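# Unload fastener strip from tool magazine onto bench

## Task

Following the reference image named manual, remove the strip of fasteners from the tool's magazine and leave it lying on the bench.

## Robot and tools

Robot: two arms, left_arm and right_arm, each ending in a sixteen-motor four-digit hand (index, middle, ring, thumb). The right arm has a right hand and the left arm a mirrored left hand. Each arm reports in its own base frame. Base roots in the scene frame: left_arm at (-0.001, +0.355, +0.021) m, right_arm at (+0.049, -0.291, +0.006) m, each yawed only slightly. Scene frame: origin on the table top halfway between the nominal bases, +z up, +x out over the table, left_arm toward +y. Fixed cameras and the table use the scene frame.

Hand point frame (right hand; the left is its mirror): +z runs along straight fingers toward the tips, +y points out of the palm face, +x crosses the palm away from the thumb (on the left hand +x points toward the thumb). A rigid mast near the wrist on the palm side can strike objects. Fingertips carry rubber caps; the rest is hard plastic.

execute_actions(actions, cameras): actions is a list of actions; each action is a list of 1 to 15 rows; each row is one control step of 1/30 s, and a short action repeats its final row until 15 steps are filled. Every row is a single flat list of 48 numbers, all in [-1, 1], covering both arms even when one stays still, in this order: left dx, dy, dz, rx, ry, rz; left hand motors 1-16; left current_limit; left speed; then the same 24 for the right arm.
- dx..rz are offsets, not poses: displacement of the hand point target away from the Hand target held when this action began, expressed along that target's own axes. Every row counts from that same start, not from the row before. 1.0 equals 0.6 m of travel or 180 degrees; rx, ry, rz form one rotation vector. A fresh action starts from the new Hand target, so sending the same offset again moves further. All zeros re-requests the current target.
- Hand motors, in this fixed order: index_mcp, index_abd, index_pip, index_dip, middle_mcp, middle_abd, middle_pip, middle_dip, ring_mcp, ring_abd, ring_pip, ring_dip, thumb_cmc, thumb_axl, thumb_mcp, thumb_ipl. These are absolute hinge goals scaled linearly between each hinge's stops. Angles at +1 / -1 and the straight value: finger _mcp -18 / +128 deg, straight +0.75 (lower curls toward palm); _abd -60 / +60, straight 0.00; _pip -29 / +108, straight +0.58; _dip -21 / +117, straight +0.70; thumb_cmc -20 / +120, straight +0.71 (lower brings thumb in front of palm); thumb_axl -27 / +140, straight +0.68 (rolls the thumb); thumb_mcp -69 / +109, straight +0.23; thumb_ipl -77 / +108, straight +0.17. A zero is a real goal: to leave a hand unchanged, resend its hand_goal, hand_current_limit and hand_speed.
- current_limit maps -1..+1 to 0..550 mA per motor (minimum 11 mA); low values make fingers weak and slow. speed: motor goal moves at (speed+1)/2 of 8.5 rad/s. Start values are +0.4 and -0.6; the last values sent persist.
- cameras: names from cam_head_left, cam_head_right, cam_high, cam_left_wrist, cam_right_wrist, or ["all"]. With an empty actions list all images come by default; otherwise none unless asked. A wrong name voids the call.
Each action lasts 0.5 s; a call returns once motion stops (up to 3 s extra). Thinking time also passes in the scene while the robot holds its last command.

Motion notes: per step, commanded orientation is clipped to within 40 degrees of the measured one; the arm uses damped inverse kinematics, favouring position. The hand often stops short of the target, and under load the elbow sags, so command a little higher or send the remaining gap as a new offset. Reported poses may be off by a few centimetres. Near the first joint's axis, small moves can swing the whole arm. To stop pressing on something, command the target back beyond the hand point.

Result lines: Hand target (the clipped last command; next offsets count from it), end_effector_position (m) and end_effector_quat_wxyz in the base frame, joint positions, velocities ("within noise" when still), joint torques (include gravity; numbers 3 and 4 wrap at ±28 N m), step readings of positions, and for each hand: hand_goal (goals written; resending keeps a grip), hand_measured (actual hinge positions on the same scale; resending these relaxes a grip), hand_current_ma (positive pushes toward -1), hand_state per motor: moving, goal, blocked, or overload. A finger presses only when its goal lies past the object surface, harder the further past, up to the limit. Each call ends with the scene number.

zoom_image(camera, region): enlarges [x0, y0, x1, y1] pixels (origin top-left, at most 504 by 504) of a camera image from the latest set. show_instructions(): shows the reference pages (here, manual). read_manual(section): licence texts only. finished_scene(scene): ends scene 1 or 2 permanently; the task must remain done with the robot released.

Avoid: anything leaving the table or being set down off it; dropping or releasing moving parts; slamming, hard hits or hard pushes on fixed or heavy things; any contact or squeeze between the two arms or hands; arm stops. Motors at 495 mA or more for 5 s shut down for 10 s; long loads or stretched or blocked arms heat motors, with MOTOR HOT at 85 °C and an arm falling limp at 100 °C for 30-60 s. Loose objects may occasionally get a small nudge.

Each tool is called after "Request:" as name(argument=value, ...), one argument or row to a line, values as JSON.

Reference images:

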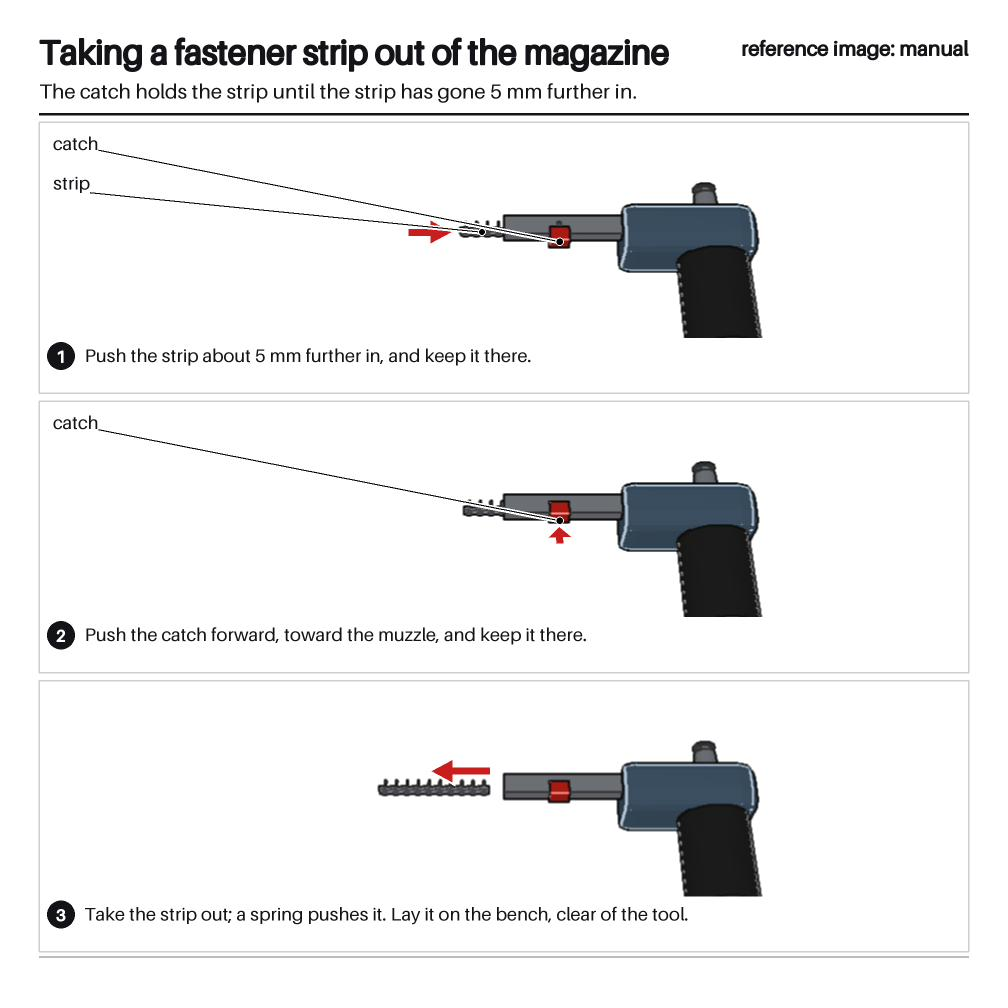

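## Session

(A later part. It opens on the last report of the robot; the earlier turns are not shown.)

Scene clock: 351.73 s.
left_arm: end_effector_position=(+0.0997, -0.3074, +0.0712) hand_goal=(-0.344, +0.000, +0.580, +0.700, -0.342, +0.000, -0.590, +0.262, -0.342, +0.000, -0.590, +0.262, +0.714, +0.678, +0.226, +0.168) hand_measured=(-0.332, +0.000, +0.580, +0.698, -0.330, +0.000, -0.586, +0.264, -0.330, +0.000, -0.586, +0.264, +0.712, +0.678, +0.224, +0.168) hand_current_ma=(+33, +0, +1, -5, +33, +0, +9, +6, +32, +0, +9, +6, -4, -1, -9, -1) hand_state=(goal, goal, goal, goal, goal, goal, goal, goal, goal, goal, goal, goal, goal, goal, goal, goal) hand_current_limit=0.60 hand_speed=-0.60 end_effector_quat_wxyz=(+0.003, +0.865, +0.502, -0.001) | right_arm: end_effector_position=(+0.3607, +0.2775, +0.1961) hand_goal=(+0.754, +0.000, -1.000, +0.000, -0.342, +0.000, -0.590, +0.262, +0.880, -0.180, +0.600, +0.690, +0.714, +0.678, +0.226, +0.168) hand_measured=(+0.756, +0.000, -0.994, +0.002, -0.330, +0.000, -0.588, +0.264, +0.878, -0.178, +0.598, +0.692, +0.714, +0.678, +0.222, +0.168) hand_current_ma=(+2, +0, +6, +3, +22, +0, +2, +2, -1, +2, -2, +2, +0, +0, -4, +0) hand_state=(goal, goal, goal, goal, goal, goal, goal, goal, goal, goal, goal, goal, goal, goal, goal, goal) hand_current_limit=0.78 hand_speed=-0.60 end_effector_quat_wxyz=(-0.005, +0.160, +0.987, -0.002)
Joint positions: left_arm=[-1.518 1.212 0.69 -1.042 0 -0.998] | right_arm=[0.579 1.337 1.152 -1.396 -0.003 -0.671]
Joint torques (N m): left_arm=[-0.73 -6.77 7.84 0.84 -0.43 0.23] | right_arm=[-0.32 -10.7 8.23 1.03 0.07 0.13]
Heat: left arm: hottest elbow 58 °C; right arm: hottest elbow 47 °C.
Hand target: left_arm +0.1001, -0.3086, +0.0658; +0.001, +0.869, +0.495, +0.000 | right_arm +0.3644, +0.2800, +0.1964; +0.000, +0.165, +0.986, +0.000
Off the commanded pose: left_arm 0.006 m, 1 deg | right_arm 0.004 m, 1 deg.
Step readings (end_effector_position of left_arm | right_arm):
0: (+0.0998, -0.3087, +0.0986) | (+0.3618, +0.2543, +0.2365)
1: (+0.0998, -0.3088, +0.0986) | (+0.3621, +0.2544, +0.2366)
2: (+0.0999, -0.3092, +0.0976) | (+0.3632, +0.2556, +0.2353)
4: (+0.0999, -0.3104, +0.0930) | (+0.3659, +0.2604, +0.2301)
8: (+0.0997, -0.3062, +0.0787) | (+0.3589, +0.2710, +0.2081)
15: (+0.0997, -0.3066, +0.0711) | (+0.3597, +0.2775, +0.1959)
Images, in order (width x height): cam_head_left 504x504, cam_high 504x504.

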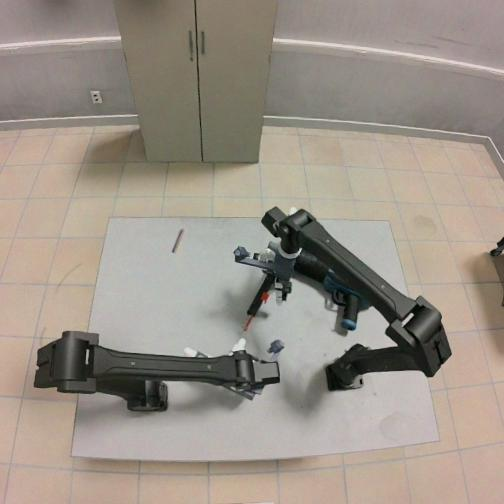

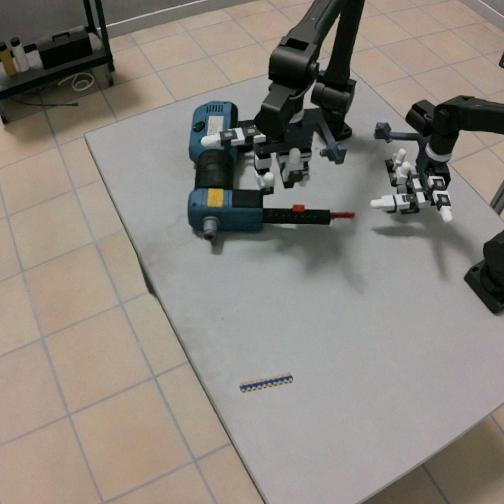

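Request:
execute_actions(
  actions=[
    [[0.013,0,0.025,0,0,0,-0.345,0,0.58,0.70,-0.342,0,-0.591,0.261,-0.342,0,-0.591,0.261,0.714,0.678,0.226,0.168,0.6,-0.6,0.008,-0.008,0.068,0,0,0,0.754,0,-1.0,0.0,-0.342,0,-0.591,0.261,0.88,-0.18,0.60,0.69,0.714,0.678,0.226,0.168,0.78,-0.6]],
  ],
  cameras=["cam_high", "cam_head_left"],
)

Request:
zoom_image(
  camera="cam_high",
  region=[250, 140, 400, 260],
)

Request:
zoom_image(
  camera="cam_head_left",
  region=[230, 230, 330, 350],
)

Scene clock: 427.80 s.
left_arm: end_effector_position=(+0.1011, -0.3025, +0.0570) hand_goal=(-0.344, +0.000, +0.580, +0.700, -0.342, +0.000, -0.590, +0.262, -0.342, +0.000, -0.590, +0.262, +0.714, +0.678, +0.226, +0.168) hand_measured=(-0.332, +0.000, +0.580, +0.698, -0.330, +0.000, -0.586, +0.264, -0.330, +0.000, -0.586, +0.264, +0.712, +0.678, +0.224, +0.168) hand_current_ma=(+33, +0, +1, -5, +33, +0, +9, +6, +32, +0, +9, +6, -4, -1, -9, -1) hand_state=(goal, goal, goal, goal, goal, goal, goal, goal, goal, goal, goal, goal, goal, goal, goal, goal) hand_current_limit=0.60 hand_speed=-0.60 end_effector_quat_wxyz=(+0.004, +0.867, +0.498, -0.002) | right_arm: end_effector_position=(+0.3552, +0.2737, +0.1557) hand_goal=(+0.754, +0.000, -1.000, +0.000, -0.342, +0.000, -0.590, +0.262, +0.880, -0.180, +0.600, +0.690, +0.714, +0.678, +0.226, +0.168) hand_measured=(+0.756, +0.000, -0.994, +0.002, -0.330, +0.000, -0.588, +0.264, +0.878, -0.178, +0.598, +0.692, +0.714, +0.678, +0.222, +0.168) hand_current_ma=(+2, +0, +6, +3, +22, +0, +2, +2, -1, +2, -2, +2, +0, +0, -4, +0) hand_state=(goal, goal, goal, goal, goal, goal, goal, goal, goal, goal, goal, goal, goal, goal, goal, goal) hand_current_limit=0.78 hand_speed=-0.60 end_effector_quat_wxyz=(-0.004, +0.161, +0.987, -0.002)
Joint positions: left_arm=[-1.511 1.22 0.653 -0.995 0 -0.983] | right_arm=[0.579 1.345 1.05 -1.286 -0.003 -0.668]
Joint torques (N m): left_arm=[-0.09 -6.53 7.53 0.8 -0.43 0.22] | right_arm=[-0.03 -10.23 7.88 0.98 0.07 0.15]
Heat: left arm: hottest elbow 56 °C; right arm: hottest elbow 43 °C.
Hand target: left_arm +0.1041, -0.3018, +0.0507; +0.001, +0.869, +0.495, +0.001 | right_arm +0.3583, +0.2770, +0.1557; +0.000, +0.165, +0.986, +0.000
Off the commanded pose: left_arm 0.007 m, 1 deg | right_arm 0.005 m, 1 deg.
Step readings (end_effector_position of left_arm | right_arm):
0: (+0.0997, -0.3074, +0.0712) | (+0.3608, +0.2775, +0.1961)
1: (+0.0997, -0.3074, +0.0711) | (+0.3608, +0.2776, +0.1960)
2: (+0.0997, -0.3079, +0.0707) | (+0.3614, +0.2779, +0.1941)
4: (+0.0997, -0.3082, +0.0681) | (+0.3619, +0.2782, +0.1864)
8: (+0.1003, -0.3029, +0.0605) | (+0.3536, +0.2728, +0.1620)
15: (+0.1011, -0.3020, +0.0569) | (+0.3548, +0.2734, +0.1556)
Images, in order (width x height): cam_head_left 504x504, cam_high 504x504.

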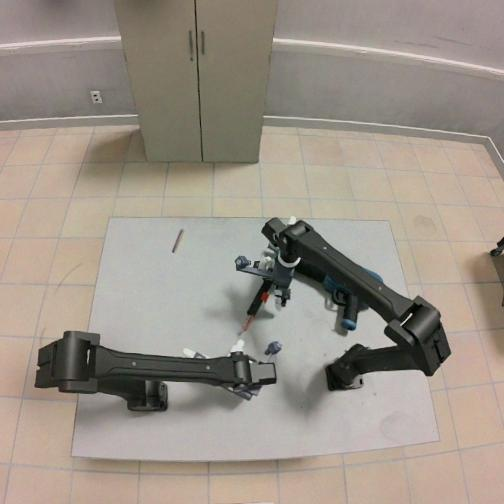

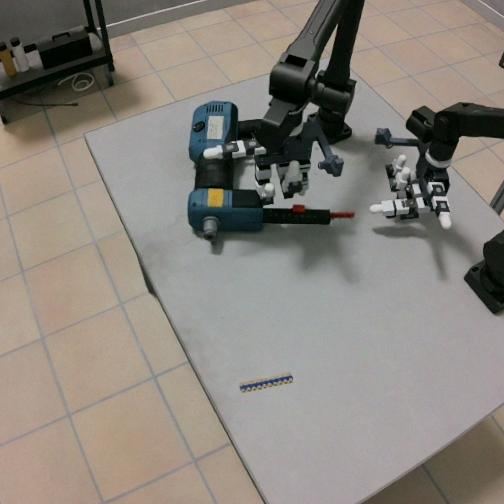

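Scaled by 3.360 from the camera's 504x504 image, which has a finer 720x720 frame.

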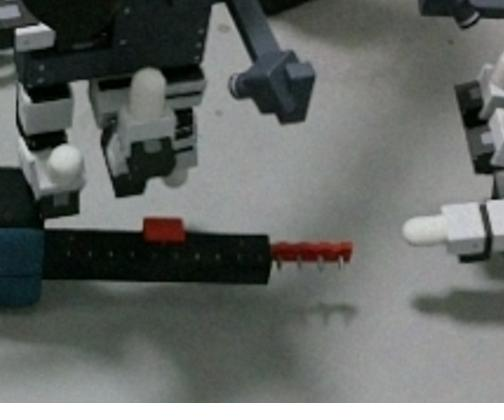

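Scaled by 4.200 from the camera's 504x504 image, which has a finer 720x720 frame.

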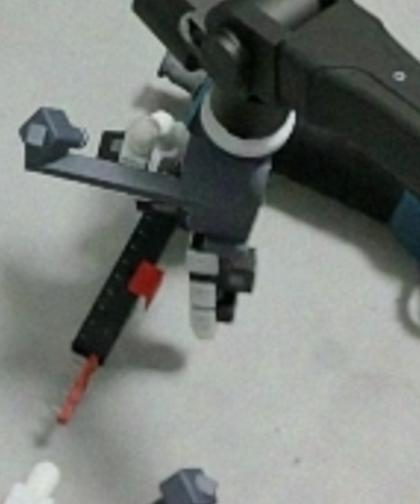

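Request:
execute_actions(
  actions=[],
  cameras=["cam_right_wrist", "cam_head_right"],
)

Request:
zoom_image(
  camera="cam_head_right",
  region=[230, 210, 330, 310],
)

Scene clock: 439.70 s.
left_arm: end_effector_position=(+0.1011, -0.3026, +0.0570) hand_goal=(-0.344, +0.000, +0.580, +0.700, -0.342, +0.000, -0.590, +0.262, -0.342, +0.000, -0.590, +0.262, +0.714, +0.678, +0.226, +0.168) hand_measured=(-0.332, +0.000, +0.580, +0.698, -0.330, +0.000, -0.586, +0.264, -0.330, +0.000, -0.586, +0.264, +0.712, +0.678, +0.224, +0.168) hand_current_ma=(+33, +0, +1, -5, +33, +0, +9, +6, +32, +0, +9, +6, -4, -1, -9, -1) hand_state=(goal, goal, goal, goal, goal, goal, goal, goal, goal, goal, goal, goal, goal, goal, goal, goal) hand_current_limit=0.60 hand_speed=-0.60 end_effector_quat_wxyz=(+0.004, +0.867, +0.498, -0.002) | right_arm: end_effector_position=(+0.3553, +0.2737, +0.1557) hand_goal=(+0.754, +0.000, -1.000, +0.000, -0.342, +0.000, -0.590, +0.262, +0.880, -0.180, +0.600, +0.690, +0.714, +0.678, +0.226, +0.168) hand_measured=(+0.756, +0.000, -0.994, +0.002, -0.330, +0.000, -0.588, +0.264, +0.878, -0.178, +0.598, +0.692, +0.714, +0.678, +0.222, +0.168) hand_current_ma=(+2, +0, +6, +3, +22, +0, +2, +2, -1, +2, -2, +2, +0, +0, -4, +0) hand_state=(goal, goal, goal, goal, goal, goal, goal, goal, goal, goal, goal, goal, goal, goal, goal, goal) hand_current_limit=0.78 hand_speed=-0.60 end_effector_quat_wxyz=(-0.004, +0.161, +0.987, -0.002)
Joint positions: left_arm=[-1.511 1.22 0.653 -0.994 0 -0.983] | right_arm=[0.579 1.345 1.05 -1.286 -0.003 -0.668]
Joint velocities: within noise
Joint torques (N m): left_arm=[0.15 -6.53 7.5 0.8 -0.42 0.23] | right_arm=[-0.03 -9.88 8.01 0.9 0.09 0.12]
Heat: left arm: hottest elbow 56 °C; right arm: hottest elbow 42 °C.
Hand target: left_arm +0.1041, -0.3019, +0.0508; +0.001, +0.869, +0.495, +0.000 | right_arm +0.3583, +0.2770, +0.1557; +0.000, +0.165, +0.986, +0.000
Off the commanded pose: left_arm 0.007 m, 1 deg | right_arm 0.005 m, 1 deg.
Images, in order (width x height): cam_head_right 504x504, cam_right_wrist 504x504.

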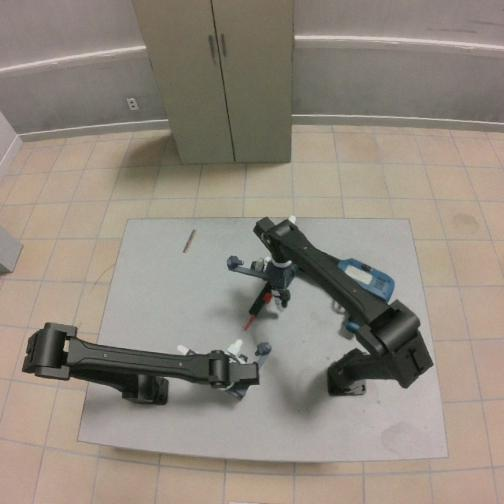

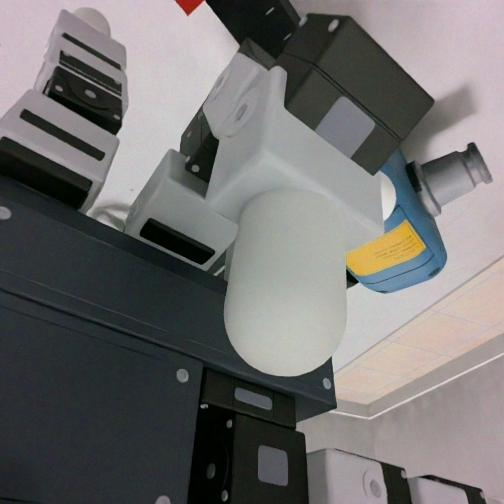

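Scaled by 5.040 from the camera's 504x504 image, which has a finer 720x720 frame.

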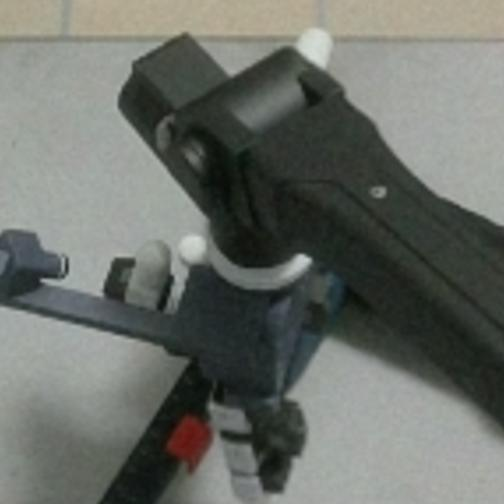

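Request:
execute_actions(
  actions=[
    [[0.016,0,0.012,0,0,0,-0.345,0,0.58,0.70,-0.342,0,-0.591,0.261,-0.342,0,-0.591,0.261,0.714,0.678,0.226,0.168,0.6,-0.6,-0.018,-0.003,0.017,0,0,0,0.754,0,-1.0,0.0,-0.342,0,-0.591,0.261,0.88,-0.18,0.60,0.69,0.714,0.678,0.226,0.168,0.78,-0.6]],
  ],
  cameras=["cam_high", "cam_head_left"],
)

Request:
zoom_image(
  camera="cam_high",
  region=[250, 140, 400, 260],
)

Scene clock: 518.60 s.
left_arm: end_effector_position=(+0.1064, -0.2940, +0.0474) hand_goal=(-0.344, +0.000, +0.580, +0.700, -0.342, +0.000, -0.590, +0.262, -0.342, +0.000, -0.590, +0.262, +0.714, +0.678, +0.226, +0.168) hand_measured=(-0.332, +0.000, +0.580, +0.698, -0.330, +0.000, -0.586, +0.264, -0.330, +0.000, -0.586, +0.264, +0.712, +0.678, +0.224, +0.168) hand_current_ma=(+33, +0, +1, -5, +33, +0, +9, +6, +32, +0, +9, +6, -4, -1, -9, -1) hand_state=(goal, goal, goal, goal, goal, goal, goal, goal, goal, goal, goal, goal, goal, goal, goal, goal) hand_current_limit=0.60 hand_speed=-0.60 end_effector_quat_wxyz=(+0.001, +0.867, +0.498, +0.000) | right_arm: end_effector_position=(+0.3652, +0.2731, +0.1505) hand_goal=(+0.754, +0.000, -1.000, +0.000, -0.342, +0.000, -0.590, +0.262, +0.880, -0.180, +0.600, +0.690, +0.714, +0.678, +0.226, +0.168) hand_measured=(+0.756, +0.000, -0.994, +0.002, -0.330, +0.000, -0.588, +0.264, +0.878, -0.178, +0.598, +0.692, +0.714, +0.678, +0.222, +0.168) hand_current_ma=(+2, +0, +6, +3, +22, +0, +2, +2, -1, +2, -2, +2, +0, +0, -4, +0) hand_state=(goal, goal, goal, goal, goal, goal, goal, goal, goal, goal, goal, goal, goal, goal, goal, goal) hand_current_limit=0.78 hand_speed=-0.60 end_effector_quat_wxyz=(+0.000, +0.167, +0.986, +0.002)
Joint positions: left_arm=[-1.49 1.22 0.623 -0.973 -0.001 -0.963] | right_arm=[0.566 1.362 1.05 -1.257 -0.002 -0.669]
Joint torques (N m): left_arm=[-0.03 -6.95 7.31 0.83 -0.39 0.23] | right_arm=[-1.9 -9.88 7.51 1.11 0.05 -0.11]
Heat: left arm: hottest elbow 56 °C; right arm: hottest elbow 41 °C.
Hand target: left_arm +0.1090, -0.2938, +0.0437; +0.001, +0.869, +0.495, +0.001 | right_arm +0.3679, +0.2719, +0.1455; +0.000, +0.165, +0.986, +0.000
Off the commanded pose: left_arm 0.005 m, 0 deg | right_arm 0.006 m, 0 deg.
Step readings (end_effector_position of left_arm | right_arm):
0: (+0.1011, -0.3026, +0.0570) | (+0.3553, +0.2737, +0.1557)
1: (+0.1011, -0.3027, +0.0570) | (+0.3553, +0.2737, +0.1558)
2: (+0.1013, -0.3026, +0.0566) | (+0.3558, +0.2740, +0.1559)
4: (+0.1024, -0.3017, +0.0547) | (+0.3579, +0.2748, +0.1560)
8: (+0.1053, -0.2948, +0.0489) | (+0.3626, +0.2743, +0.1534)
15: (+0.1065, -0.2936, +0.0474) | (+0.3651, +0.2730, +0.1505)
Images, in order (width x height): cam_head_left 504x504, cam_high 504x504.

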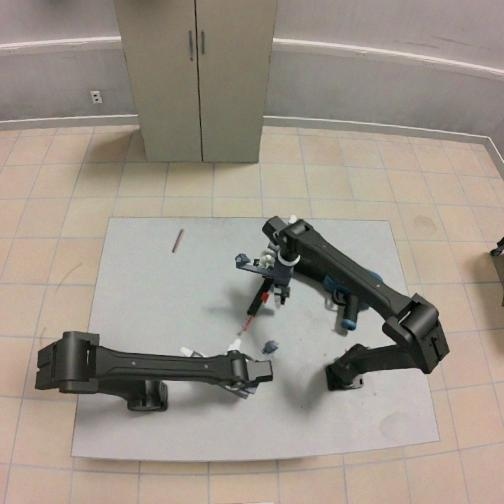

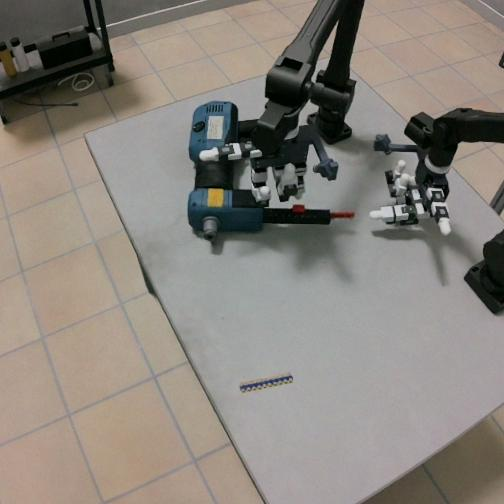

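Scaled by 3.360 from the camera's 504x504 image, which has a finer 720x720 frame.

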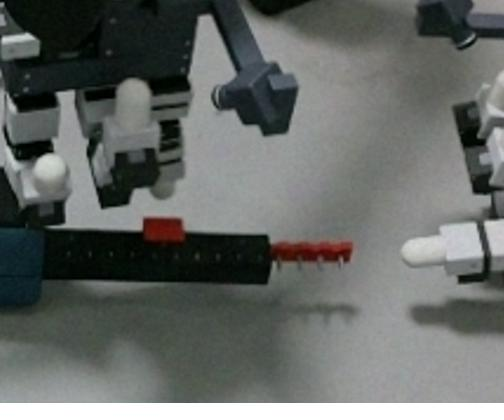

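Request:
execute_actions(
  actions=[
    [[0,0,0,0,0,0,-0.345,0,0.58,0.70,-0.342,0,-0.591,0.261,-0.342,0,-0.591,0.261,0.714,0.678,0.226,0.168,0.6,-0.6,0.004,-0.005,0.05,0,0,0,0.754,0,-1.0,0.0,-0.342,0,-0.591,0.261,0.88,-0.18,0.60,0.69,0.714,0.678,0.226,0.168,0.78,-0.6]],
    [[0,0,0,0,0,0,-0.345,0,0.58,0.70,-0.342,0,-0.591,0.261,-0.342,0,-0.591,0.261,0.714,0.678,0.226,0.168,0.6,-0.6,0.002,-0.004,0.03,0,0,0,0.754,0,-1.0,0.0,-0.342,0,-0.591,0.261,0.88,-0.18,0.60,0.69,0.714,0.678,0.226,0.168,0.78,-0.6]],
  ],
  cameras=["cam_high"],
)

Request:
zoom_image(
  camera="cam_high",
  region=[250, 140, 400, 260],
)

Scene clock: 536.53 s.
left_arm: end_effector_position=(+0.1064, -0.2941, +0.0474) hand_goal=(-0.344, +0.000, +0.580, +0.700, -0.342, +0.000, -0.590, +0.262, -0.342, +0.000, -0.590, +0.262, +0.714, +0.678, +0.226, +0.168) hand_measured=(-0.332, +0.000, +0.580, +0.698, -0.330, +0.000, -0.586, +0.264, -0.330, +0.000, -0.586, +0.264, +0.712, +0.678, +0.224, +0.168) hand_current_ma=(+33, +0, +1, -5, +33, +0, +9, +6, +32, +0, +9, +6, -4, -1, -9, -1) hand_state=(goal, goal, goal, goal, goal, goal, goal, goal, goal, goal, goal, goal, goal, goal, goal, goal) hand_current_limit=0.60 hand_speed=-0.60 end_effector_quat_wxyz=(+0.001, +0.867, +0.498, +0.000) | right_arm: end_effector_position=(+0.3698, +0.2748, +0.1401) hand_goal=(+0.754, +0.000, -1.000, +0.000, -0.342, +0.000, -0.590, +0.262, +0.880, -0.180, +0.600, +0.690, +0.714, +0.678, +0.226, +0.168) hand_measured=(+0.776, -0.010, -0.990, +0.002, -0.330, +0.000, -0.588, +0.264, +0.878, -0.178, +0.598, +0.692, +0.714, +0.678, +0.222, +0.168) hand_current_ma=(+47, -13, +16, +3, +22, +0, +2, +2, -2, +2, -2, +2, +0, +0, -6, +0) hand_state=(blocked, goal, goal, goal, goal, goal, goal, goal, goal, goal, goal, goal, goal, goal, goal, goal) hand_current_limit=0.78 hand_speed=-0.60 end_effector_quat_wxyz=(+0.031, +0.167, +0.985, +0.025)
Joint positions: left_arm=[-1.49 1.22 0.623 -0.973 -0.001 -0.962] | right_arm=[0.566 1.341 0.983 -1.133 0.004 -0.669]
Joint torques (N m): left_arm=[-0.15 -7 7.3 0.84 -0.4 0.24] | right_arm=[-1.49 -6.07 4.67 1.5 -0.21 -0.09]
Heat: left arm: hottest elbow 55 °C; right arm: hottest elbow 41 °C.
Hand target: left_arm +0.1090, -0.2938, +0.0437; +0.001, +0.869, +0.495, +0.001 | right_arm +0.3627, +0.2679, +0.0974; +0.000, +0.165, +0.986, +0.000
Off the commanded pose: left_arm 0.005 m, 0 deg | right_arm 0.044 m, 5 deg.
Step readings (end_effector_position of left_arm | right_arm):
0: (+0.1064, -0.2940, +0.0474) | (+0.3652, +0.2731, +0.1505)
1: (+0.1064, -0.2940, +0.0474) | (+0.3650, +0.2730, +0.1502)
2: (+0.1064, -0.2940, +0.0474) | (+0.3653, +0.2732, +0.1487)
4: (+0.1064, -0.2940, +0.0474) | (+0.3654, +0.2732, +0.1429)
8: (+0.1064, -0.2941, +0.0474) | (+0.3669, +0.2734, +0.1392)
15: (+0.1064, -0.2941, +0.0474) | (+0.3685, +0.2744, +0.1393)
16: (+0.1064, -0.2941, +0.0474) | (+0.3685, +0.2743, +0.1393)
17: (+0.1064, -0.2941, +0.0474) | (+0.3686, +0.2744, +0.1389)
19: (+0.1064, -0.2941, +0.0474) | (+0.3692, +0.2746, +0.1390)
23: (+0.1064, -0.2941, +0.0474) | (+0.3690, +0.2744, +0.1398)
30: (+0.1064, -0.2941, +0.0474) | (+0.3692, +0.2745, +0.1400)
Images, in order (width x height): cam_high 504x504.

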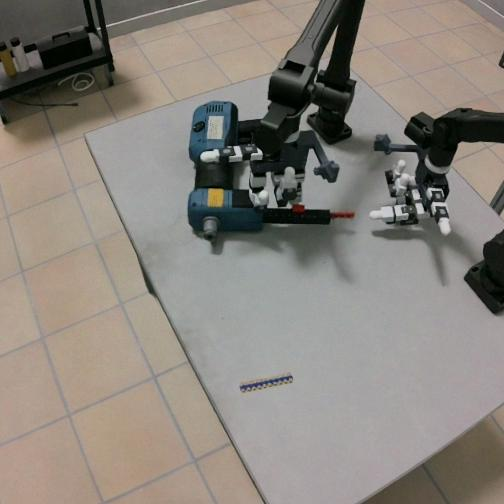

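Scaled by 3.360 from the camera's 504x504 image, which has a finer 720x720 frame.

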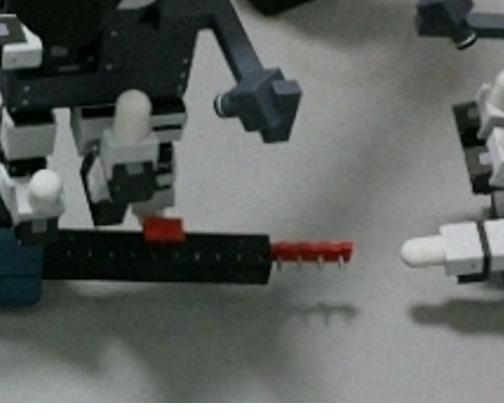

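Request:
execute_actions(
  actions=[
    [[0,0,0,0,0,0,-0.345,0,0.58,0.70,-0.342,0,-0.591,0.261,-0.342,0,-0.591,0.261,0.714,0.678,0.226,0.168,0.6,-0.6,0.003,-0.008,0.05,0,0,0,0.754,0,-1.0,0.0,-0.342,0,-0.591,0.261,0.88,-0.18,0.60,0.69,0.714,0.678,0.226,0.168,0.78,-0.6]],
    [[0,0,0,0,0,0,-0.345,0,0.58,0.70,-0.342,0,-0.591,0.261,-0.342,0,-0.591,0.261,0.714,0.678,0.226,0.168,0.6,-0.6,0.002,-0.006,0.04,0,0,0,0.754,0,-1.0,0.0,-0.342,0,-0.591,0.261,0.88,-0.18,0.60,0.69,0.714,0.678,0.226,0.168,0.78,-0.6]],
  ],
  cameras=["cam_high"],
)

Request:
zoom_image(
  camera="cam_high",
  region=[250, 140, 400, 260],
)

Scene clock: 547.80 s.
left_arm: end_effector_position=(+0.1064, -0.2941, +0.0474) hand_goal=(-0.344, +0.000, +0.580, +0.700, -0.342, +0.000, -0.590, +0.262, -0.342, +0.000, -0.590, +0.262, +0.714, +0.678, +0.226, +0.168) hand_measured=(-0.332, +0.000, +0.580, +0.698, -0.330, +0.000, -0.586, +0.264, -0.330, +0.000, -0.586, +0.264, +0.712, +0.678, +0.224, +0.168) hand_current_ma=(+33, +0, +1, -5, +33, +0, +9, +6, +32, +0, +9, +6, -4, -1, -9, -1) hand_state=(goal, goal, goal, goal, goal, goal, goal, goal, goal, goal, goal, goal, goal, goal, goal, goal) hand_current_limit=0.60 hand_speed=-0.60 end_effector_quat_wxyz=(+0.001, +0.867, +0.498, +0.000) | right_arm: end_effector_position=(+0.3742, +0.2773, +0.1418) hand_goal=(+0.754, +0.000, -1.000, +0.000, -0.342, +0.000, -0.590, +0.262, +0.880, -0.180, +0.600, +0.690, +0.714, +0.678, +0.226, +0.168) hand_measured=(+0.808, -0.046, -0.984, +0.002, -0.330, +0.000, -0.588, +0.264, +0.878, -0.178, +0.598, +0.692, +0.714, +0.678, +0.222, +0.168) hand_current_ma=(+151, -96, +27, +3, +22, +0, +2, +2, -2, +2, -2, +2, +0, +0, -6, +0) hand_state=(blocked, blocked, goal, goal, goal, goal, goal, goal, goal, goal, goal, goal, goal, goal, goal, goal) hand_current_limit=0.78 hand_speed=-0.60 end_effector_quat_wxyz=(+0.074, +0.164, +0.982, +0.061)
Joint positions: left_arm=[-1.49 1.22 0.623 -0.973 -0.001 -0.962] | right_arm=[0.565 1.295 0.91 -0.993 0.007 -0.676]
Joint torques (N m): left_arm=[0.09 -7.06 7.31 0.79 -0.39 0.23] | right_arm=[-2.08 -0.67 1.66 1.43 -0.4 -0.1]
Heat: left arm: hottest elbow 54 °C; right arm: hottest elbow 40 °C.
Hand target: left_arm +0.1090, -0.2938, +0.0437; +0.001, +0.869, +0.495, +0.001 | right_arm +0.3573, +0.2609, +0.0435; +0.000, +0.165, +0.986, +0.000
Off the commanded pose: left_arm 0.005 m, 0 deg | right_arm 0.101 m, 11 deg.
Step readings (end_effector_position of left_arm | right_arm):
0: (+0.1064, -0.2941, +0.0474) | (+0.3698, +0.2748, +0.1401)
1: (+0.1064, -0.2941, +0.0474) | (+0.3698, +0.2748, +0.1399)
2: (+0.1064, -0.2941, +0.0474) | (+0.3701, +0.2748, +0.1393)
4: (+0.1064, -0.2941, +0.0474) | (+0.3714, +0.2753, +0.1398)
8: (+0.1064, -0.2941, +0.0474) | (+0.3711, +0.2750, +0.1401)
15: (+0.1064, -0.2941, +0.0474) | (+0.3710, +0.2750, +0.1402)
16: (+0.1064, -0.2941, +0.0474) | (+0.3710, +0.2750, +0.1400)
17: (+0.1064, -0.2941, +0.0474) | (+0.3718, +0.2752, +0.1398)
19: (+0.1064, -0.2941, +0.0474) | (+0.3733, +0.2762, +0.1405)
23: (+0.1064, -0.2941, +0.0474) | (+0.3733, +0.2765, +0.1412)
30: (+0.1064, -0.2941, +0.0474) | (+0.3740, +0.2772, +0.1417)
Images, in order (width x height): cam_high 504x504.

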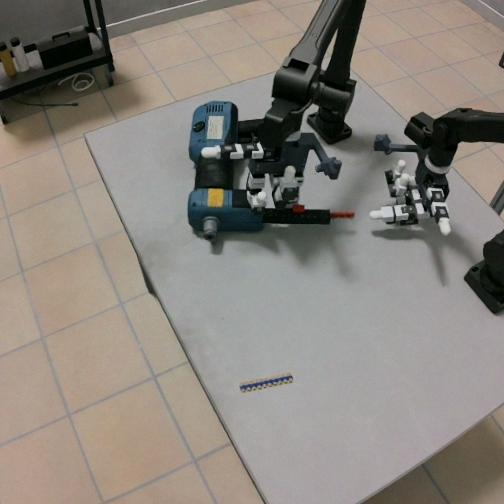

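Scaled by 3.360 from the camera's 504x504 image, which has a finer 720x720 frame.

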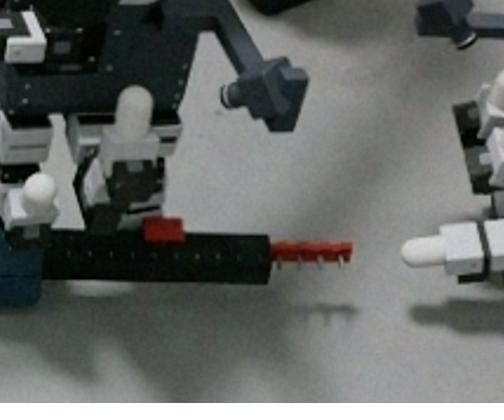

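Request:
execute_actions(
  actions=[
    [[0,0,0,0,0,0,-0.345,0,0.58,0.70,-0.342,0,-0.591,0.261,-0.342,0,-0.591,0.261,0.714,0.678,0.226,0.168,0.6,-0.6,0.0,0.0,0.0,0.04,0.035,0,0.754,0,-1.0,0.0,-0.342,0,-0.591,0.261,0.88,-0.18,0.60,0.69,0.714,0.678,0.226,0.168,0.78,-0.6]],
  ],
  cameras=["cam_high","cam_head_left"],
)

Request:
zoom_image(
  camera="cam_high",
  region=[250, 140, 400, 260],
)

Request:
zoom_image(
  camera="cam_head_left",
  region=[230, 230, 330, 350],
)

Scene clock: 568.50 s.
left_arm: end_effector_position=(+0.1064, -0.2941, +0.0474) hand_goal=(-0.344, +0.000, +0.580, +0.700, -0.342, +0.000, -0.590, +0.262, -0.342, +0.000, -0.590, +0.262, +0.714, +0.678, +0.226, +0.168) hand_measured=(-0.332, +0.000, +0.580, +0.698, -0.330, +0.000, -0.586, +0.264, -0.330, +0.000, -0.586, +0.264, +0.712, +0.678, +0.224, +0.168) hand_current_ma=(+33, +0, +1, -5, +33, +0, +9, +6, +32, +0, +9, +6, -4, -1, -9, -1) hand_state=(goal, goal, goal, goal, goal, goal, goal, goal, goal, goal, goal, goal, goal, goal, goal, goal) hand_current_limit=0.60 hand_speed=-0.60 end_effector_quat_wxyz=(+0.001, +0.867, +0.498, +0.000) | right_arm: end_effector_position=(+0.3781, +0.2781, +0.1352) hand_goal=(+0.754, +0.000, -1.000, +0.000, -0.342, +0.000, -0.590, +0.262, +0.880, -0.180, +0.600, +0.690, +0.714, +0.678, +0.226, +0.168) hand_measured=(+0.782, -0.036, -0.984, +0.002, -0.330, +0.000, -0.588, +0.264, +0.878, -0.178, +0.598, +0.692, +0.714, +0.678, +0.222, +0.168) hand_current_ma=(+60, -69, +27, +3, +22, +0, +2, +2, -2, +2, -2, +2, +0, +0, -6, +0) hand_state=(blocked, blocked, goal, goal, goal, goal, goal, goal, goal, goal, goal, goal, goal, goal, goal, goal) hand_current_limit=0.78 hand_speed=-0.60 end_effector_quat_wxyz=(+0.017, +0.164, +0.986, +0.012)
Joint positions: left_arm=[-1.49 1.22 0.623 -0.973 -0.001 -0.962] | right_arm=[0.561 1.39 1.026 -1.165 0.005 -0.68]
Joint torques (N m): left_arm=[0.03 -7.06 7.34 0.83 -0.41 0.24] | right_arm=[-1.38 -2.02 2.66 -0.36 -0.53 -0.09]
Heat: left arm: hottest elbow 54 °C; right arm: hottest elbow 38 °C.
Hand target: left_arm +0.1090, -0.2938, +0.0437; +0.001, +0.869, +0.495, +0.001 | right_arm +0.3572, +0.2608, +0.0434; -0.065, +0.164, +0.983, -0.053
Off the commanded pose: left_arm 0.005 m, 0 deg | right_arm 0.096 m, 12 deg.
Step readings (end_effector_position of left_arm | right_arm):
0: (+0.1064, -0.2941, +0.0474) | (+0.3742, +0.2773, +0.1418)
1: (+0.1064, -0.2941, +0.0474) | (+0.3741, +0.2772, +0.1418)
2: (+0.1064, -0.2941, +0.0474) | (+0.3737, +0.2771, +0.1421)
4: (+0.1064, -0.2941, +0.0474) | (+0.3740, +0.2761, +0.1400)
8: (+0.1064, -0.2941, +0.0474) | (+0.3778, +0.2777, +0.1370)
15: (+0.1064, -0.2941, +0.0474) | (+0.3781, +0.2780, +0.1353)
Images, in order (width x height): cam_head_left 504x504, cam_high 504x504.

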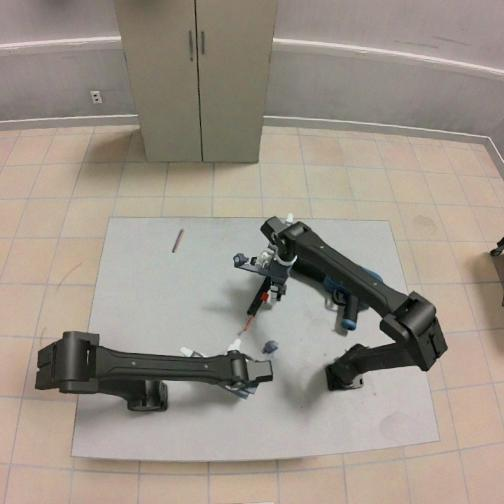

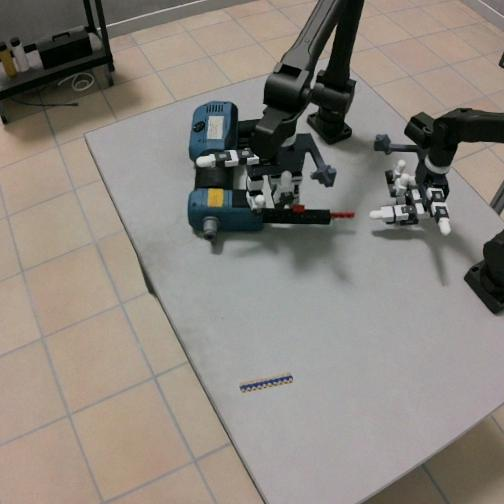

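Scaled by 3.360 from the camera's 504x504 image, which has a finer 720x720 frame.

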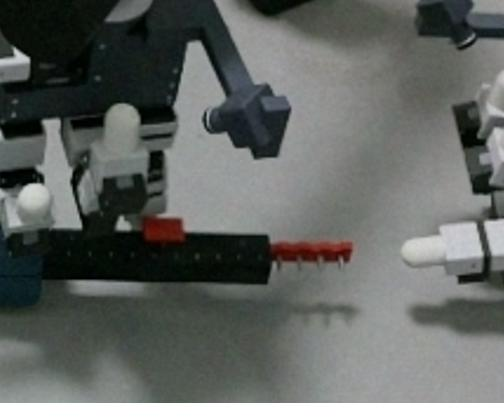

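Scaled by 4.200 from the camera's 504x504 image, which has a finer 720x720 frame.

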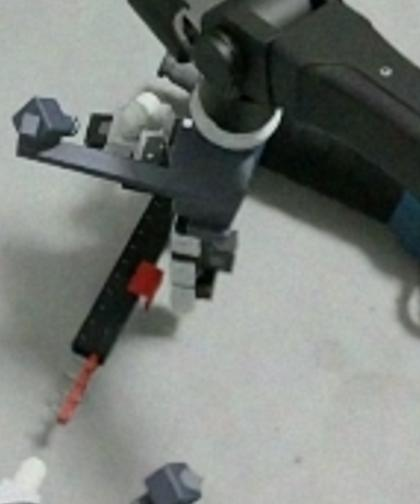

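Request:
execute_actions(
  actions=[
    [[0,0.035,-0.006,0,0,0,-0.345,0,0.58,0.70,-0.342,0,-0.591,0.261,-0.342,0,-0.591,0.261,0.714,0.678,0.226,0.168,0.6,-0.6,0.0,0.0,0.0,0.0,0.0,0,0.754,0,-1.0,0.0,-0.342,0,-0.591,0.261,0.88,-0.28,0.60,0.69,0.714,0.678,0.226,0.168,0.78,-0.6]],
  ],
  cameras=["cam_high","cam_head_left"],
)

Request:
zoom_image(
  camera="cam_high",
  region=[250, 140, 400, 260],
)

Request:
zoom_image(
  camera="cam_head_left",
  region=[230, 230, 330, 350],
)

Scene clock: 584.10 s.
left_arm: end_effector_position=(+0.1235, -0.2901, +0.0418) hand_goal=(-0.344, +0.000, +0.580, +0.700, -0.342, +0.000, -0.590, +0.262, -0.342, +0.000, -0.590, +0.262, +0.714, +0.678, +0.226, +0.168) hand_measured=(-0.332, +0.000, +0.580, +0.698, -0.330, +0.000, -0.586, +0.264, -0.330, +0.000, -0.586, +0.264, +0.712, +0.678, +0.224, +0.168) hand_current_ma=(+33, +0, +1, -5, +33, +0, +8, +6, +32, +0, +8, +6, -3, -1, -9, -1) hand_state=(goal, goal, goal, goal, goal, goal, goal, goal, goal, goal, goal, goal, goal, goal, goal, goal) hand_current_limit=0.60 hand_speed=-0.60 end_effector_quat_wxyz=(-0.008, +0.866, +0.499, +0.005) | right_arm: end_effector_position=(+0.3781, +0.2781, +0.1352) hand_goal=(+0.754, +0.000, -1.000, +0.000, -0.342, +0.000, -0.590, +0.262, +0.880, -0.280, +0.600, +0.690, +0.714, +0.678, +0.226, +0.168) hand_measured=(+0.782, -0.036, -0.984, +0.002, -0.330, +0.000, -0.588, +0.264, +0.878, -0.276, +0.598, +0.692, +0.714, +0.678, +0.222, +0.168) hand_current_ma=(+60, -68, +27, +3, +22, +0, +2, +2, -2, +5, -2, +2, +0, +0, -6, +0) hand_state=(blocked, blocked, goal, goal, goal, goal, goal, goal, goal, goal, goal, goal, goal, goal, goal, goal) hand_current_limit=0.78 hand_speed=-0.60 end_effector_quat_wxyz=(+0.017, +0.164, +0.986, +0.012)
Joint positions: left_arm=[-1.428 1.24 0.623 -0.973 -0.003 -0.903] | right_arm=[0.561 1.39 1.026 -1.165 0.005 -0.68]
Joint torques (N m): left_arm=[-0.21 -6.48 10.03 0.53 -0.32 0.23] | right_arm=[-2.14 -1.61 2.71 -0.25 -0.53 -0.1]
Heat: left arm: hottest elbow 54 °C; right arm: hottest elbow 37 °C.
Hand target: left_arm +0.1271, -0.3044, +0.0473; +0.001, +0.869, +0.495, +0.000 | right_arm +0.3572, +0.2608, +0.0434; -0.065, +0.165, +0.983, -0.053
Off the commanded pose: left_arm 0.016 m, 1 deg | right_arm 0.096 m, 12 deg.
Step readings (end_effector_position of left_arm | right_arm):
0: (+0.1064, -0.2941, +0.0474) | (+0.3781, +0.2781, +0.1352)
1: (+0.1065, -0.2941, +0.0474) | (+0.3781, +0.2781, +0.1352)
2: (+0.1075, -0.2939, +0.0474) | (+0.3781, +0.2781, +0.1352)
4: (+0.1110, -0.2934, +0.0469) | (+0.3781, +0.2781, +0.1352)
8: (+0.1206, -0.2902, +0.0438) | (+0.3781, +0.2781, +0.1352)
15: (+0.1236, -0.2896, +0.0418) | (+0.3781, +0.2781, +0.1352)
Images, in order (width x height): cam_head_left 504x504, cam_high 504x504.

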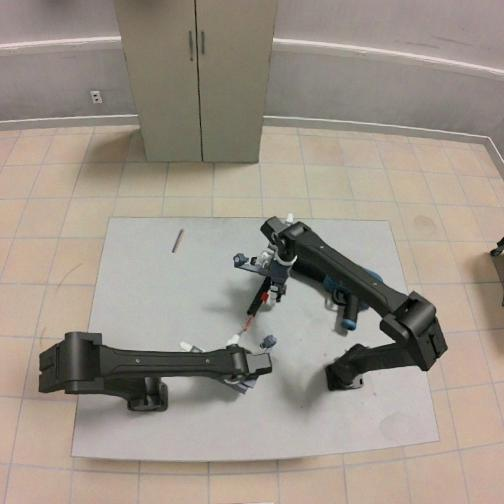

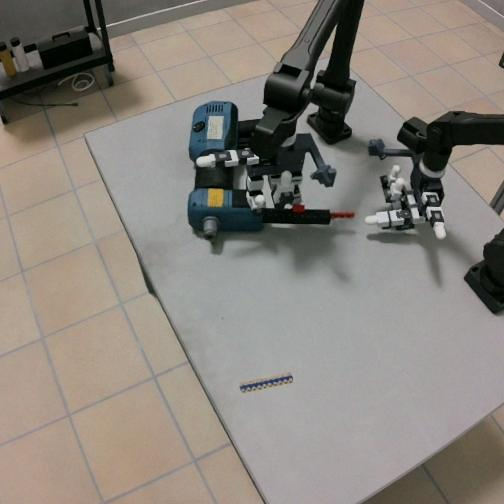

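Scaled by 3.360 from the camera's 504x504 image, which has a finer 720x720 frame.

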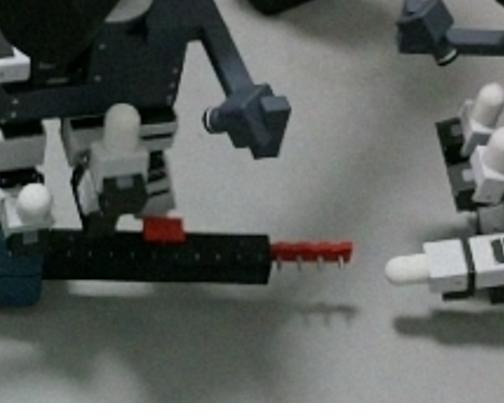

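Scaled by 4.200 from the camera's 504x504 image, which has a finer 720x720 frame.

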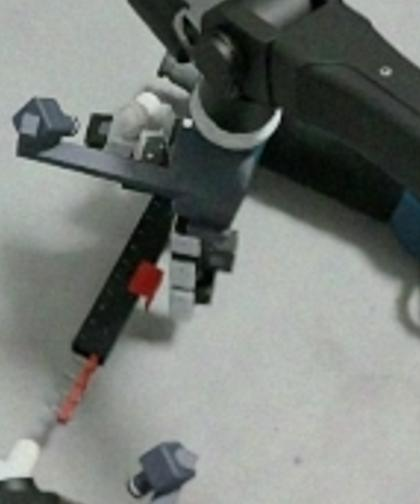

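Request:
execute_actions(
  actions=[
    [[-0.022,0.01,-0.010,0,0,0,-0.345,0,0.58,0.70,-0.342,0,-0.591,0.261,-0.342,0,-0.591,0.261,0.714,0.678,0.226,0.168,0.6,-0.6,0.0,0.0,0.0,0.0,0.0,0,0.754,0,-1.0,0.0,-0.342,0,-0.591,0.261,0.88,-0.28,0.60,0.69,0.714,0.678,0.226,0.168,0.78,-0.6]],
  ],
  cameras=["cam_high"],
)

Request:
zoom_image(
  camera="cam_high",
  region=[250, 140, 400, 260],
)

Scene clock: 596.20 s.
left_arm: end_effector_position=(+0.1251, -0.3016, +0.0442) hand_goal=(-0.344, +0.000, +0.580, +0.700, -0.342, +0.000, -0.590, +0.262, -0.342, +0.000, -0.590, +0.262, +0.714, +0.678, +0.226, +0.168) hand_measured=(-0.332, +0.000, +0.580, +0.698, -0.330, +0.000, -0.586, +0.264, -0.330, +0.000, -0.586, +0.264, +0.712, +0.678, +0.224, +0.168) hand_current_ma=(+33, +0, +1, -5, +33, +0, +8, +6, +32, +0, +8, +6, -3, -1, -9, -1) hand_state=(goal, goal, goal, goal, goal, goal, goal, goal, goal, goal, goal, goal, goal, goal, goal, goal) hand_current_limit=0.60 hand_speed=-0.60 end_effector_quat_wxyz=(-0.007, +0.866, +0.499, +0.004) | right_arm: end_effector_position=(+0.3781, +0.2781, +0.1352) hand_goal=(+0.754, +0.000, -1.000, +0.000, -0.342, +0.000, -0.590, +0.262, +0.880, -0.280, +0.600, +0.690, +0.714, +0.678, +0.226, +0.168) hand_measured=(+0.782, -0.036, -0.984, +0.002, -0.330, +0.000, -0.588, +0.264, +0.878, -0.276, +0.598, +0.692, +0.714, +0.678, +0.222, +0.168) hand_current_ma=(+60, -68, +27, +3, +22, +0, +2, +2, -2, +5, -2, +2, +0, +0, -6, +0) hand_state=(blocked, blocked, goal, goal, goal, goal, goal, goal, goal, goal, goal, goal, goal, goal, goal, goal) hand_current_limit=0.78 hand_speed=-0.60 end_effector_quat_wxyz=(+0.017, +0.164, +0.986, +0.012)
Joint positions: left_arm=[-1.428 1.267 0.653 -0.973 -0.003 -0.903] | right_arm=[0.561 1.39 1.026 -1.165 0.005 -0.68]
Joint torques (N m): left_arm=[-1.38 -6.65 11.07 -0.03 -0.3 0.12] | right_arm=[-1.85 -1.61 2.7 -0.31 -0.51 -0.1]
Heat: left arm: hottest elbow 55 °C; right arm: hottest elbow 36 °C.
Hand target: left_arm +0.1255, -0.3188, +0.0532; +0.001, +0.869, +0.495, +0.000 | right_arm +0.3572, +0.2608, +0.0434; -0.065, +0.165, +0.983, -0.053
Off the commanded pose: left_arm 0.019 m, 1 deg | right_arm 0.096 m, 12 deg.
Step readings (end_effector_position of left_arm | right_arm):
0: (+0.1234, -0.2901, +0.0418) | (+0.3781, +0.2781, +0.1352)
1: (+0.1234, -0.2901, +0.0418) | (+0.3781, +0.2781, +0.1352)
2: (+0.1234, -0.2901, +0.0415) | (+0.3781, +0.2781, +0.1352)
4: (+0.1236, -0.2911, +0.0410) | (+0.3781, +0.2781, +0.1352)
8: (+0.1245, -0.2971, +0.0417) | (+0.3781, +0.2781, +0.1352)
15: (+0.1251, -0.3016, +0.0442) | (+0.3781, +0.2781, +0.1352)
Images, in order (width x height): cam_high 504x504.

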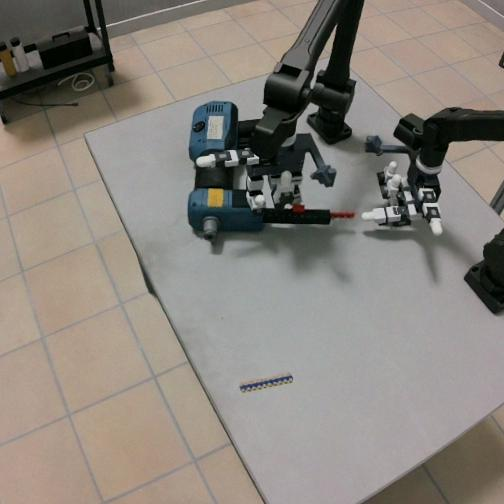

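Scaled by 3.360 from the camera's 504x504 image, which has a finer 720x720 frame.

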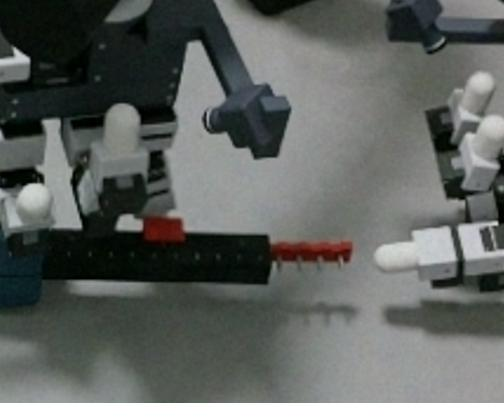

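Request:
execute_actions(
  actions=[
    [[-0.006,0.02,-0.007,0,0,0,-0.345,0,0.58,0.70,-0.342,0,-0.591,0.261,-0.342,0,-0.591,0.261,0.714,0.678,0.226,0.168,0.6,-0.6,0.0,0.0,0.0,0.0,0.0,0,0.754,0,-1.0,0.0,-0.342,0,-0.591,0.261,0.88,-0.28,0.60,0.69,0.714,0.678,0.226,0.168,0.78,-0.6]],
  ],
  cameras=["cam_high"],
)

Request:
zoom_image(
  camera="cam_high",
  region=[310, 180, 410, 240],
)

Scene clock: 605.00 s.
left_arm: end_effector_position=(+0.1289, -0.3133, +0.0487) hand_goal=(-0.344, +0.000, +0.580, +0.700, -0.342, +0.000, -0.590, +0.262, -0.342, +0.000, -0.590, +0.262, +0.714, +0.678, +0.226, +0.168) hand_measured=(-0.332, +0.000, +0.580, +0.698, -0.330, +0.000, -0.586, +0.264, -0.330, +0.000, -0.586, +0.264, +0.712, +0.678, +0.224, +0.168) hand_current_ma=(+33, +0, +1, -5, +33, +0, +8, +6, +32, +0, +8, +6, -3, -1, -9, -1) hand_state=(goal, goal, goal, goal, goal, goal, goal, goal, goal, goal, goal, goal, goal, goal, goal, goal) hand_current_limit=0.60 hand_speed=-0.60 end_effector_quat_wxyz=(-0.004, +0.867, +0.498, +0.003) | right_arm: end_effector_position=(+0.3781, +0.2781, +0.1352) hand_goal=(+0.754, +0.000, -1.000, +0.000, -0.342, +0.000, -0.590, +0.262, +0.880, -0.280, +0.600, +0.690, +0.714, +0.678, +0.226, +0.168) hand_measured=(+0.782, -0.036, -0.984, +0.002, -0.330, +0.000, -0.588, +0.264, +0.878, -0.276, +0.598, +0.692, +0.714, +0.678, +0.222, +0.168) hand_current_ma=(+60, -68, +27, +3, +22, +0, +2, +2, -2, +5, -2, +2, +0, +0, -6, +0) hand_state=(blocked, blocked, goal, goal, goal, goal, goal, goal, goal, goal, goal, goal, goal, goal, goal, goal) hand_current_limit=0.78 hand_speed=-0.60 end_effector_quat_wxyz=(+0.017, +0.164, +0.986, +0.012)
Joint positions: left_arm=[-1.42 1.288 0.685 -0.977 -0.003 -0.892] | right_arm=[0.561 1.39 1.026 -1.165 0.005 -0.68]
Joint torques (N m): left_arm=[0.03 -7.12 11.15 -0.27 -0.32 0.23] | right_arm=[-2.02 -1.55 2.77 -0.25 -0.53 -0.12]
Heat: left arm: hottest elbow 56 °C; right arm: hottest elbow 36 °C.
Hand target: left_arm +0.1340, -0.3281, +0.0575; +0.001, +0.869, +0.495, +0.000 | right_arm +0.3572, +0.2608, +0.0434; -0.065, +0.165, +0.983, -0.053
Off the commanded pose: left_arm 0.018 m, 1 deg | right_arm 0.096 m, 12 deg.
Step readings (end_effector_position of left_arm | right_arm):
0: (+0.1251, -0.3016, +0.0442) | (+0.3781, +0.2781, +0.1352)
1: (+0.1251, -0.3016, +0.0441) | (+0.3781, +0.2781, +0.1352)
2: (+0.1251, -0.3019, +0.0443) | (+0.3781, +0.2781, +0.1352)
4: (+0.1254, -0.3037, +0.0447) | (+0.3781, +0.2781, +0.1352)
8: (+0.1275, -0.3100, +0.0471) | (+0.3781, +0.2781, +0.1352)
15: (+0.1289, -0.3133, +0.0490) | (+0.3781, +0.2781, +0.1352)
Images, in order (width x height): cam_high 504x504.

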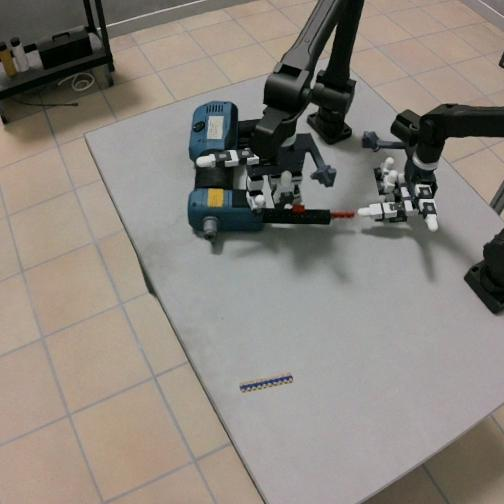

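Scaled by 5.040 from the camera's 504x504 image, which has a finer 720x720 frame.

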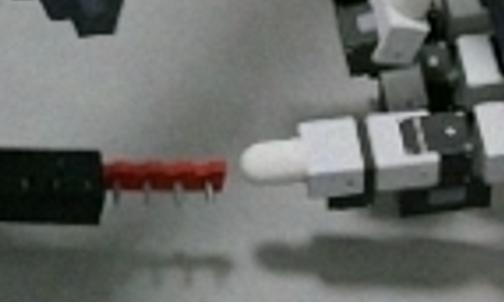

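Request:
execute_actions(
  actions=[
    [[0.012,0.008,0.004,0,0,0,-0.345,0,0.58,0.70,-0.342,0,-0.591,0.261,-0.342,0,-0.591,0.261,0.714,0.678,0.226,0.168,0.6,-0.6,0.0,0.0,0.0,0.0,0.0,0,0.754,0,-1.0,0.0,-0.342,0,-0.591,0.261,0.88,-0.28,0.60,0.69,0.714,0.678,0.226,0.168,0.78,-0.6]],
  ],
  cameras=["cam_high"],
)

Request:
zoom_image(
  camera="cam_high",
  region=[310, 180, 410, 240],
)

Scene clock: 615.40 s.
left_arm: end_effector_position=(+0.1376, -0.3117, +0.0487) hand_goal=(-0.344, +0.000, +0.580, +0.700, -0.342, +0.000, -0.590, +0.262, -0.342, +0.000, -0.590, +0.262, +0.714, +0.678, +0.226, +0.168) hand_measured=(-0.332, +0.000, +0.580, +0.698, -0.330, +0.000, -0.586, +0.264, -0.330, +0.000, -0.586, +0.264, +0.712, +0.678, +0.224, +0.168) hand_current_ma=(+33, +0, +1, -5, +33, +0, +8, +6, +32, +0, +8, +6, -3, -1, -9, -1) hand_state=(goal, goal, goal, goal, goal, goal, goal, goal, goal, goal, goal, goal, goal, goal, goal, goal) hand_current_limit=0.60 hand_speed=-0.60 end_effector_quat_wxyz=(-0.004, +0.867, +0.499, +0.003) | right_arm: end_effector_position=(+0.3781, +0.2781, +0.1352) hand_goal=(+0.754, +0.000, -1.000, +0.000, -0.342, +0.000, -0.590, +0.262, +0.880, -0.280, +0.600, +0.690, +0.714, +0.678, +0.226, +0.168) hand_measured=(+0.782, -0.036, -0.984, +0.002, -0.330, +0.000, -0.588, +0.264, +0.878, -0.276, +0.598, +0.692, +0.714, +0.678, +0.222, +0.168) hand_current_ma=(+60, -68, +27, +3, +22, +0, +2, +2, -2, +5, -2, +2, +0, +0, -6, +0) hand_state=(blocked, blocked, goal, goal, goal, goal, goal, goal, goal, goal, goal, goal, goal, goal, goal, goal) hand_current_limit=0.78 hand_speed=-0.60 end_effector_quat_wxyz=(+0.017, +0.164, +0.986, +0.012)
Joint positions: left_arm=[-1.391 1.288 0.685 -0.977 -0.003 -0.865] | right_arm=[0.561 1.39 1.026 -1.165 0.005 -0.68]
Joint torques (N m): left_arm=[-0.15 -7.41 10.43 0.01 -0.29 0.23] | right_arm=[-1.49 -1.49 2.74 -0.16 -0.53 -0.11]
Heat: left arm: hottest elbow 57 °C; right arm: hottest elbow 36 °C.
Hand target: left_arm +0.1418, -0.3243, +0.0551; +0.001, +0.869, +0.495, +0.000 | right_arm +0.3572, +0.2608, +0.0434; -0.065, +0.165, +0.983, -0.053
Off the commanded pose: left_arm 0.015 m, 1 deg | right_arm 0.096 m, 12 deg.
Step readings (end_effector_position of left_arm | right_arm):
0: (+0.1289, -0.3133, +0.0487) | (+0.3781, +0.2781, +0.1352)
1: (+0.1289, -0.3133, +0.0487) | (+0.3781, +0.2781, +0.1352)
2: (+0.1292, -0.3133, +0.0487) | (+0.3781, +0.2781, +0.1352)
4: (+0.1310, -0.3130, +0.0487) | (+0.3781, +0.2781, +0.1352)
8: (+0.1360, -0.3116, +0.0487) | (+0.3781, +0.2781, +0.1352)
15: (+0.1376, -0.3115, +0.0487) | (+0.3781, +0.2781, +0.1352)
Images, in order (width x height): cam_high 504x504.

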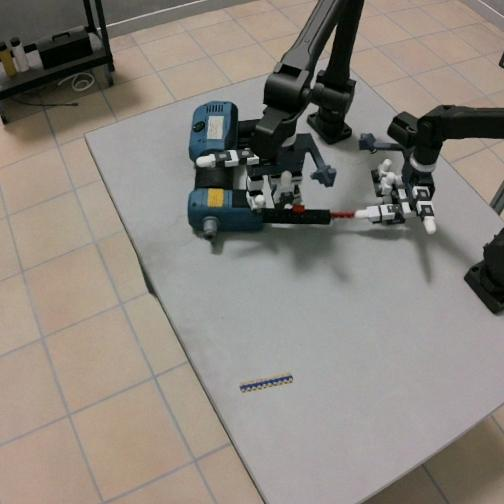

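Scaled by 5.040 from the camera's 504x504 image, which has a finer 720x720 frame.

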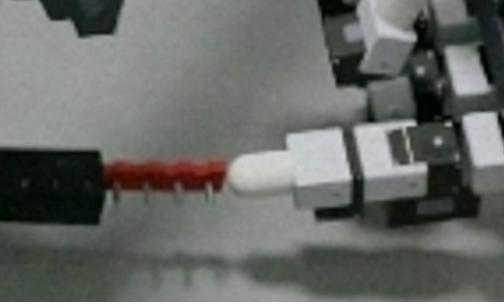

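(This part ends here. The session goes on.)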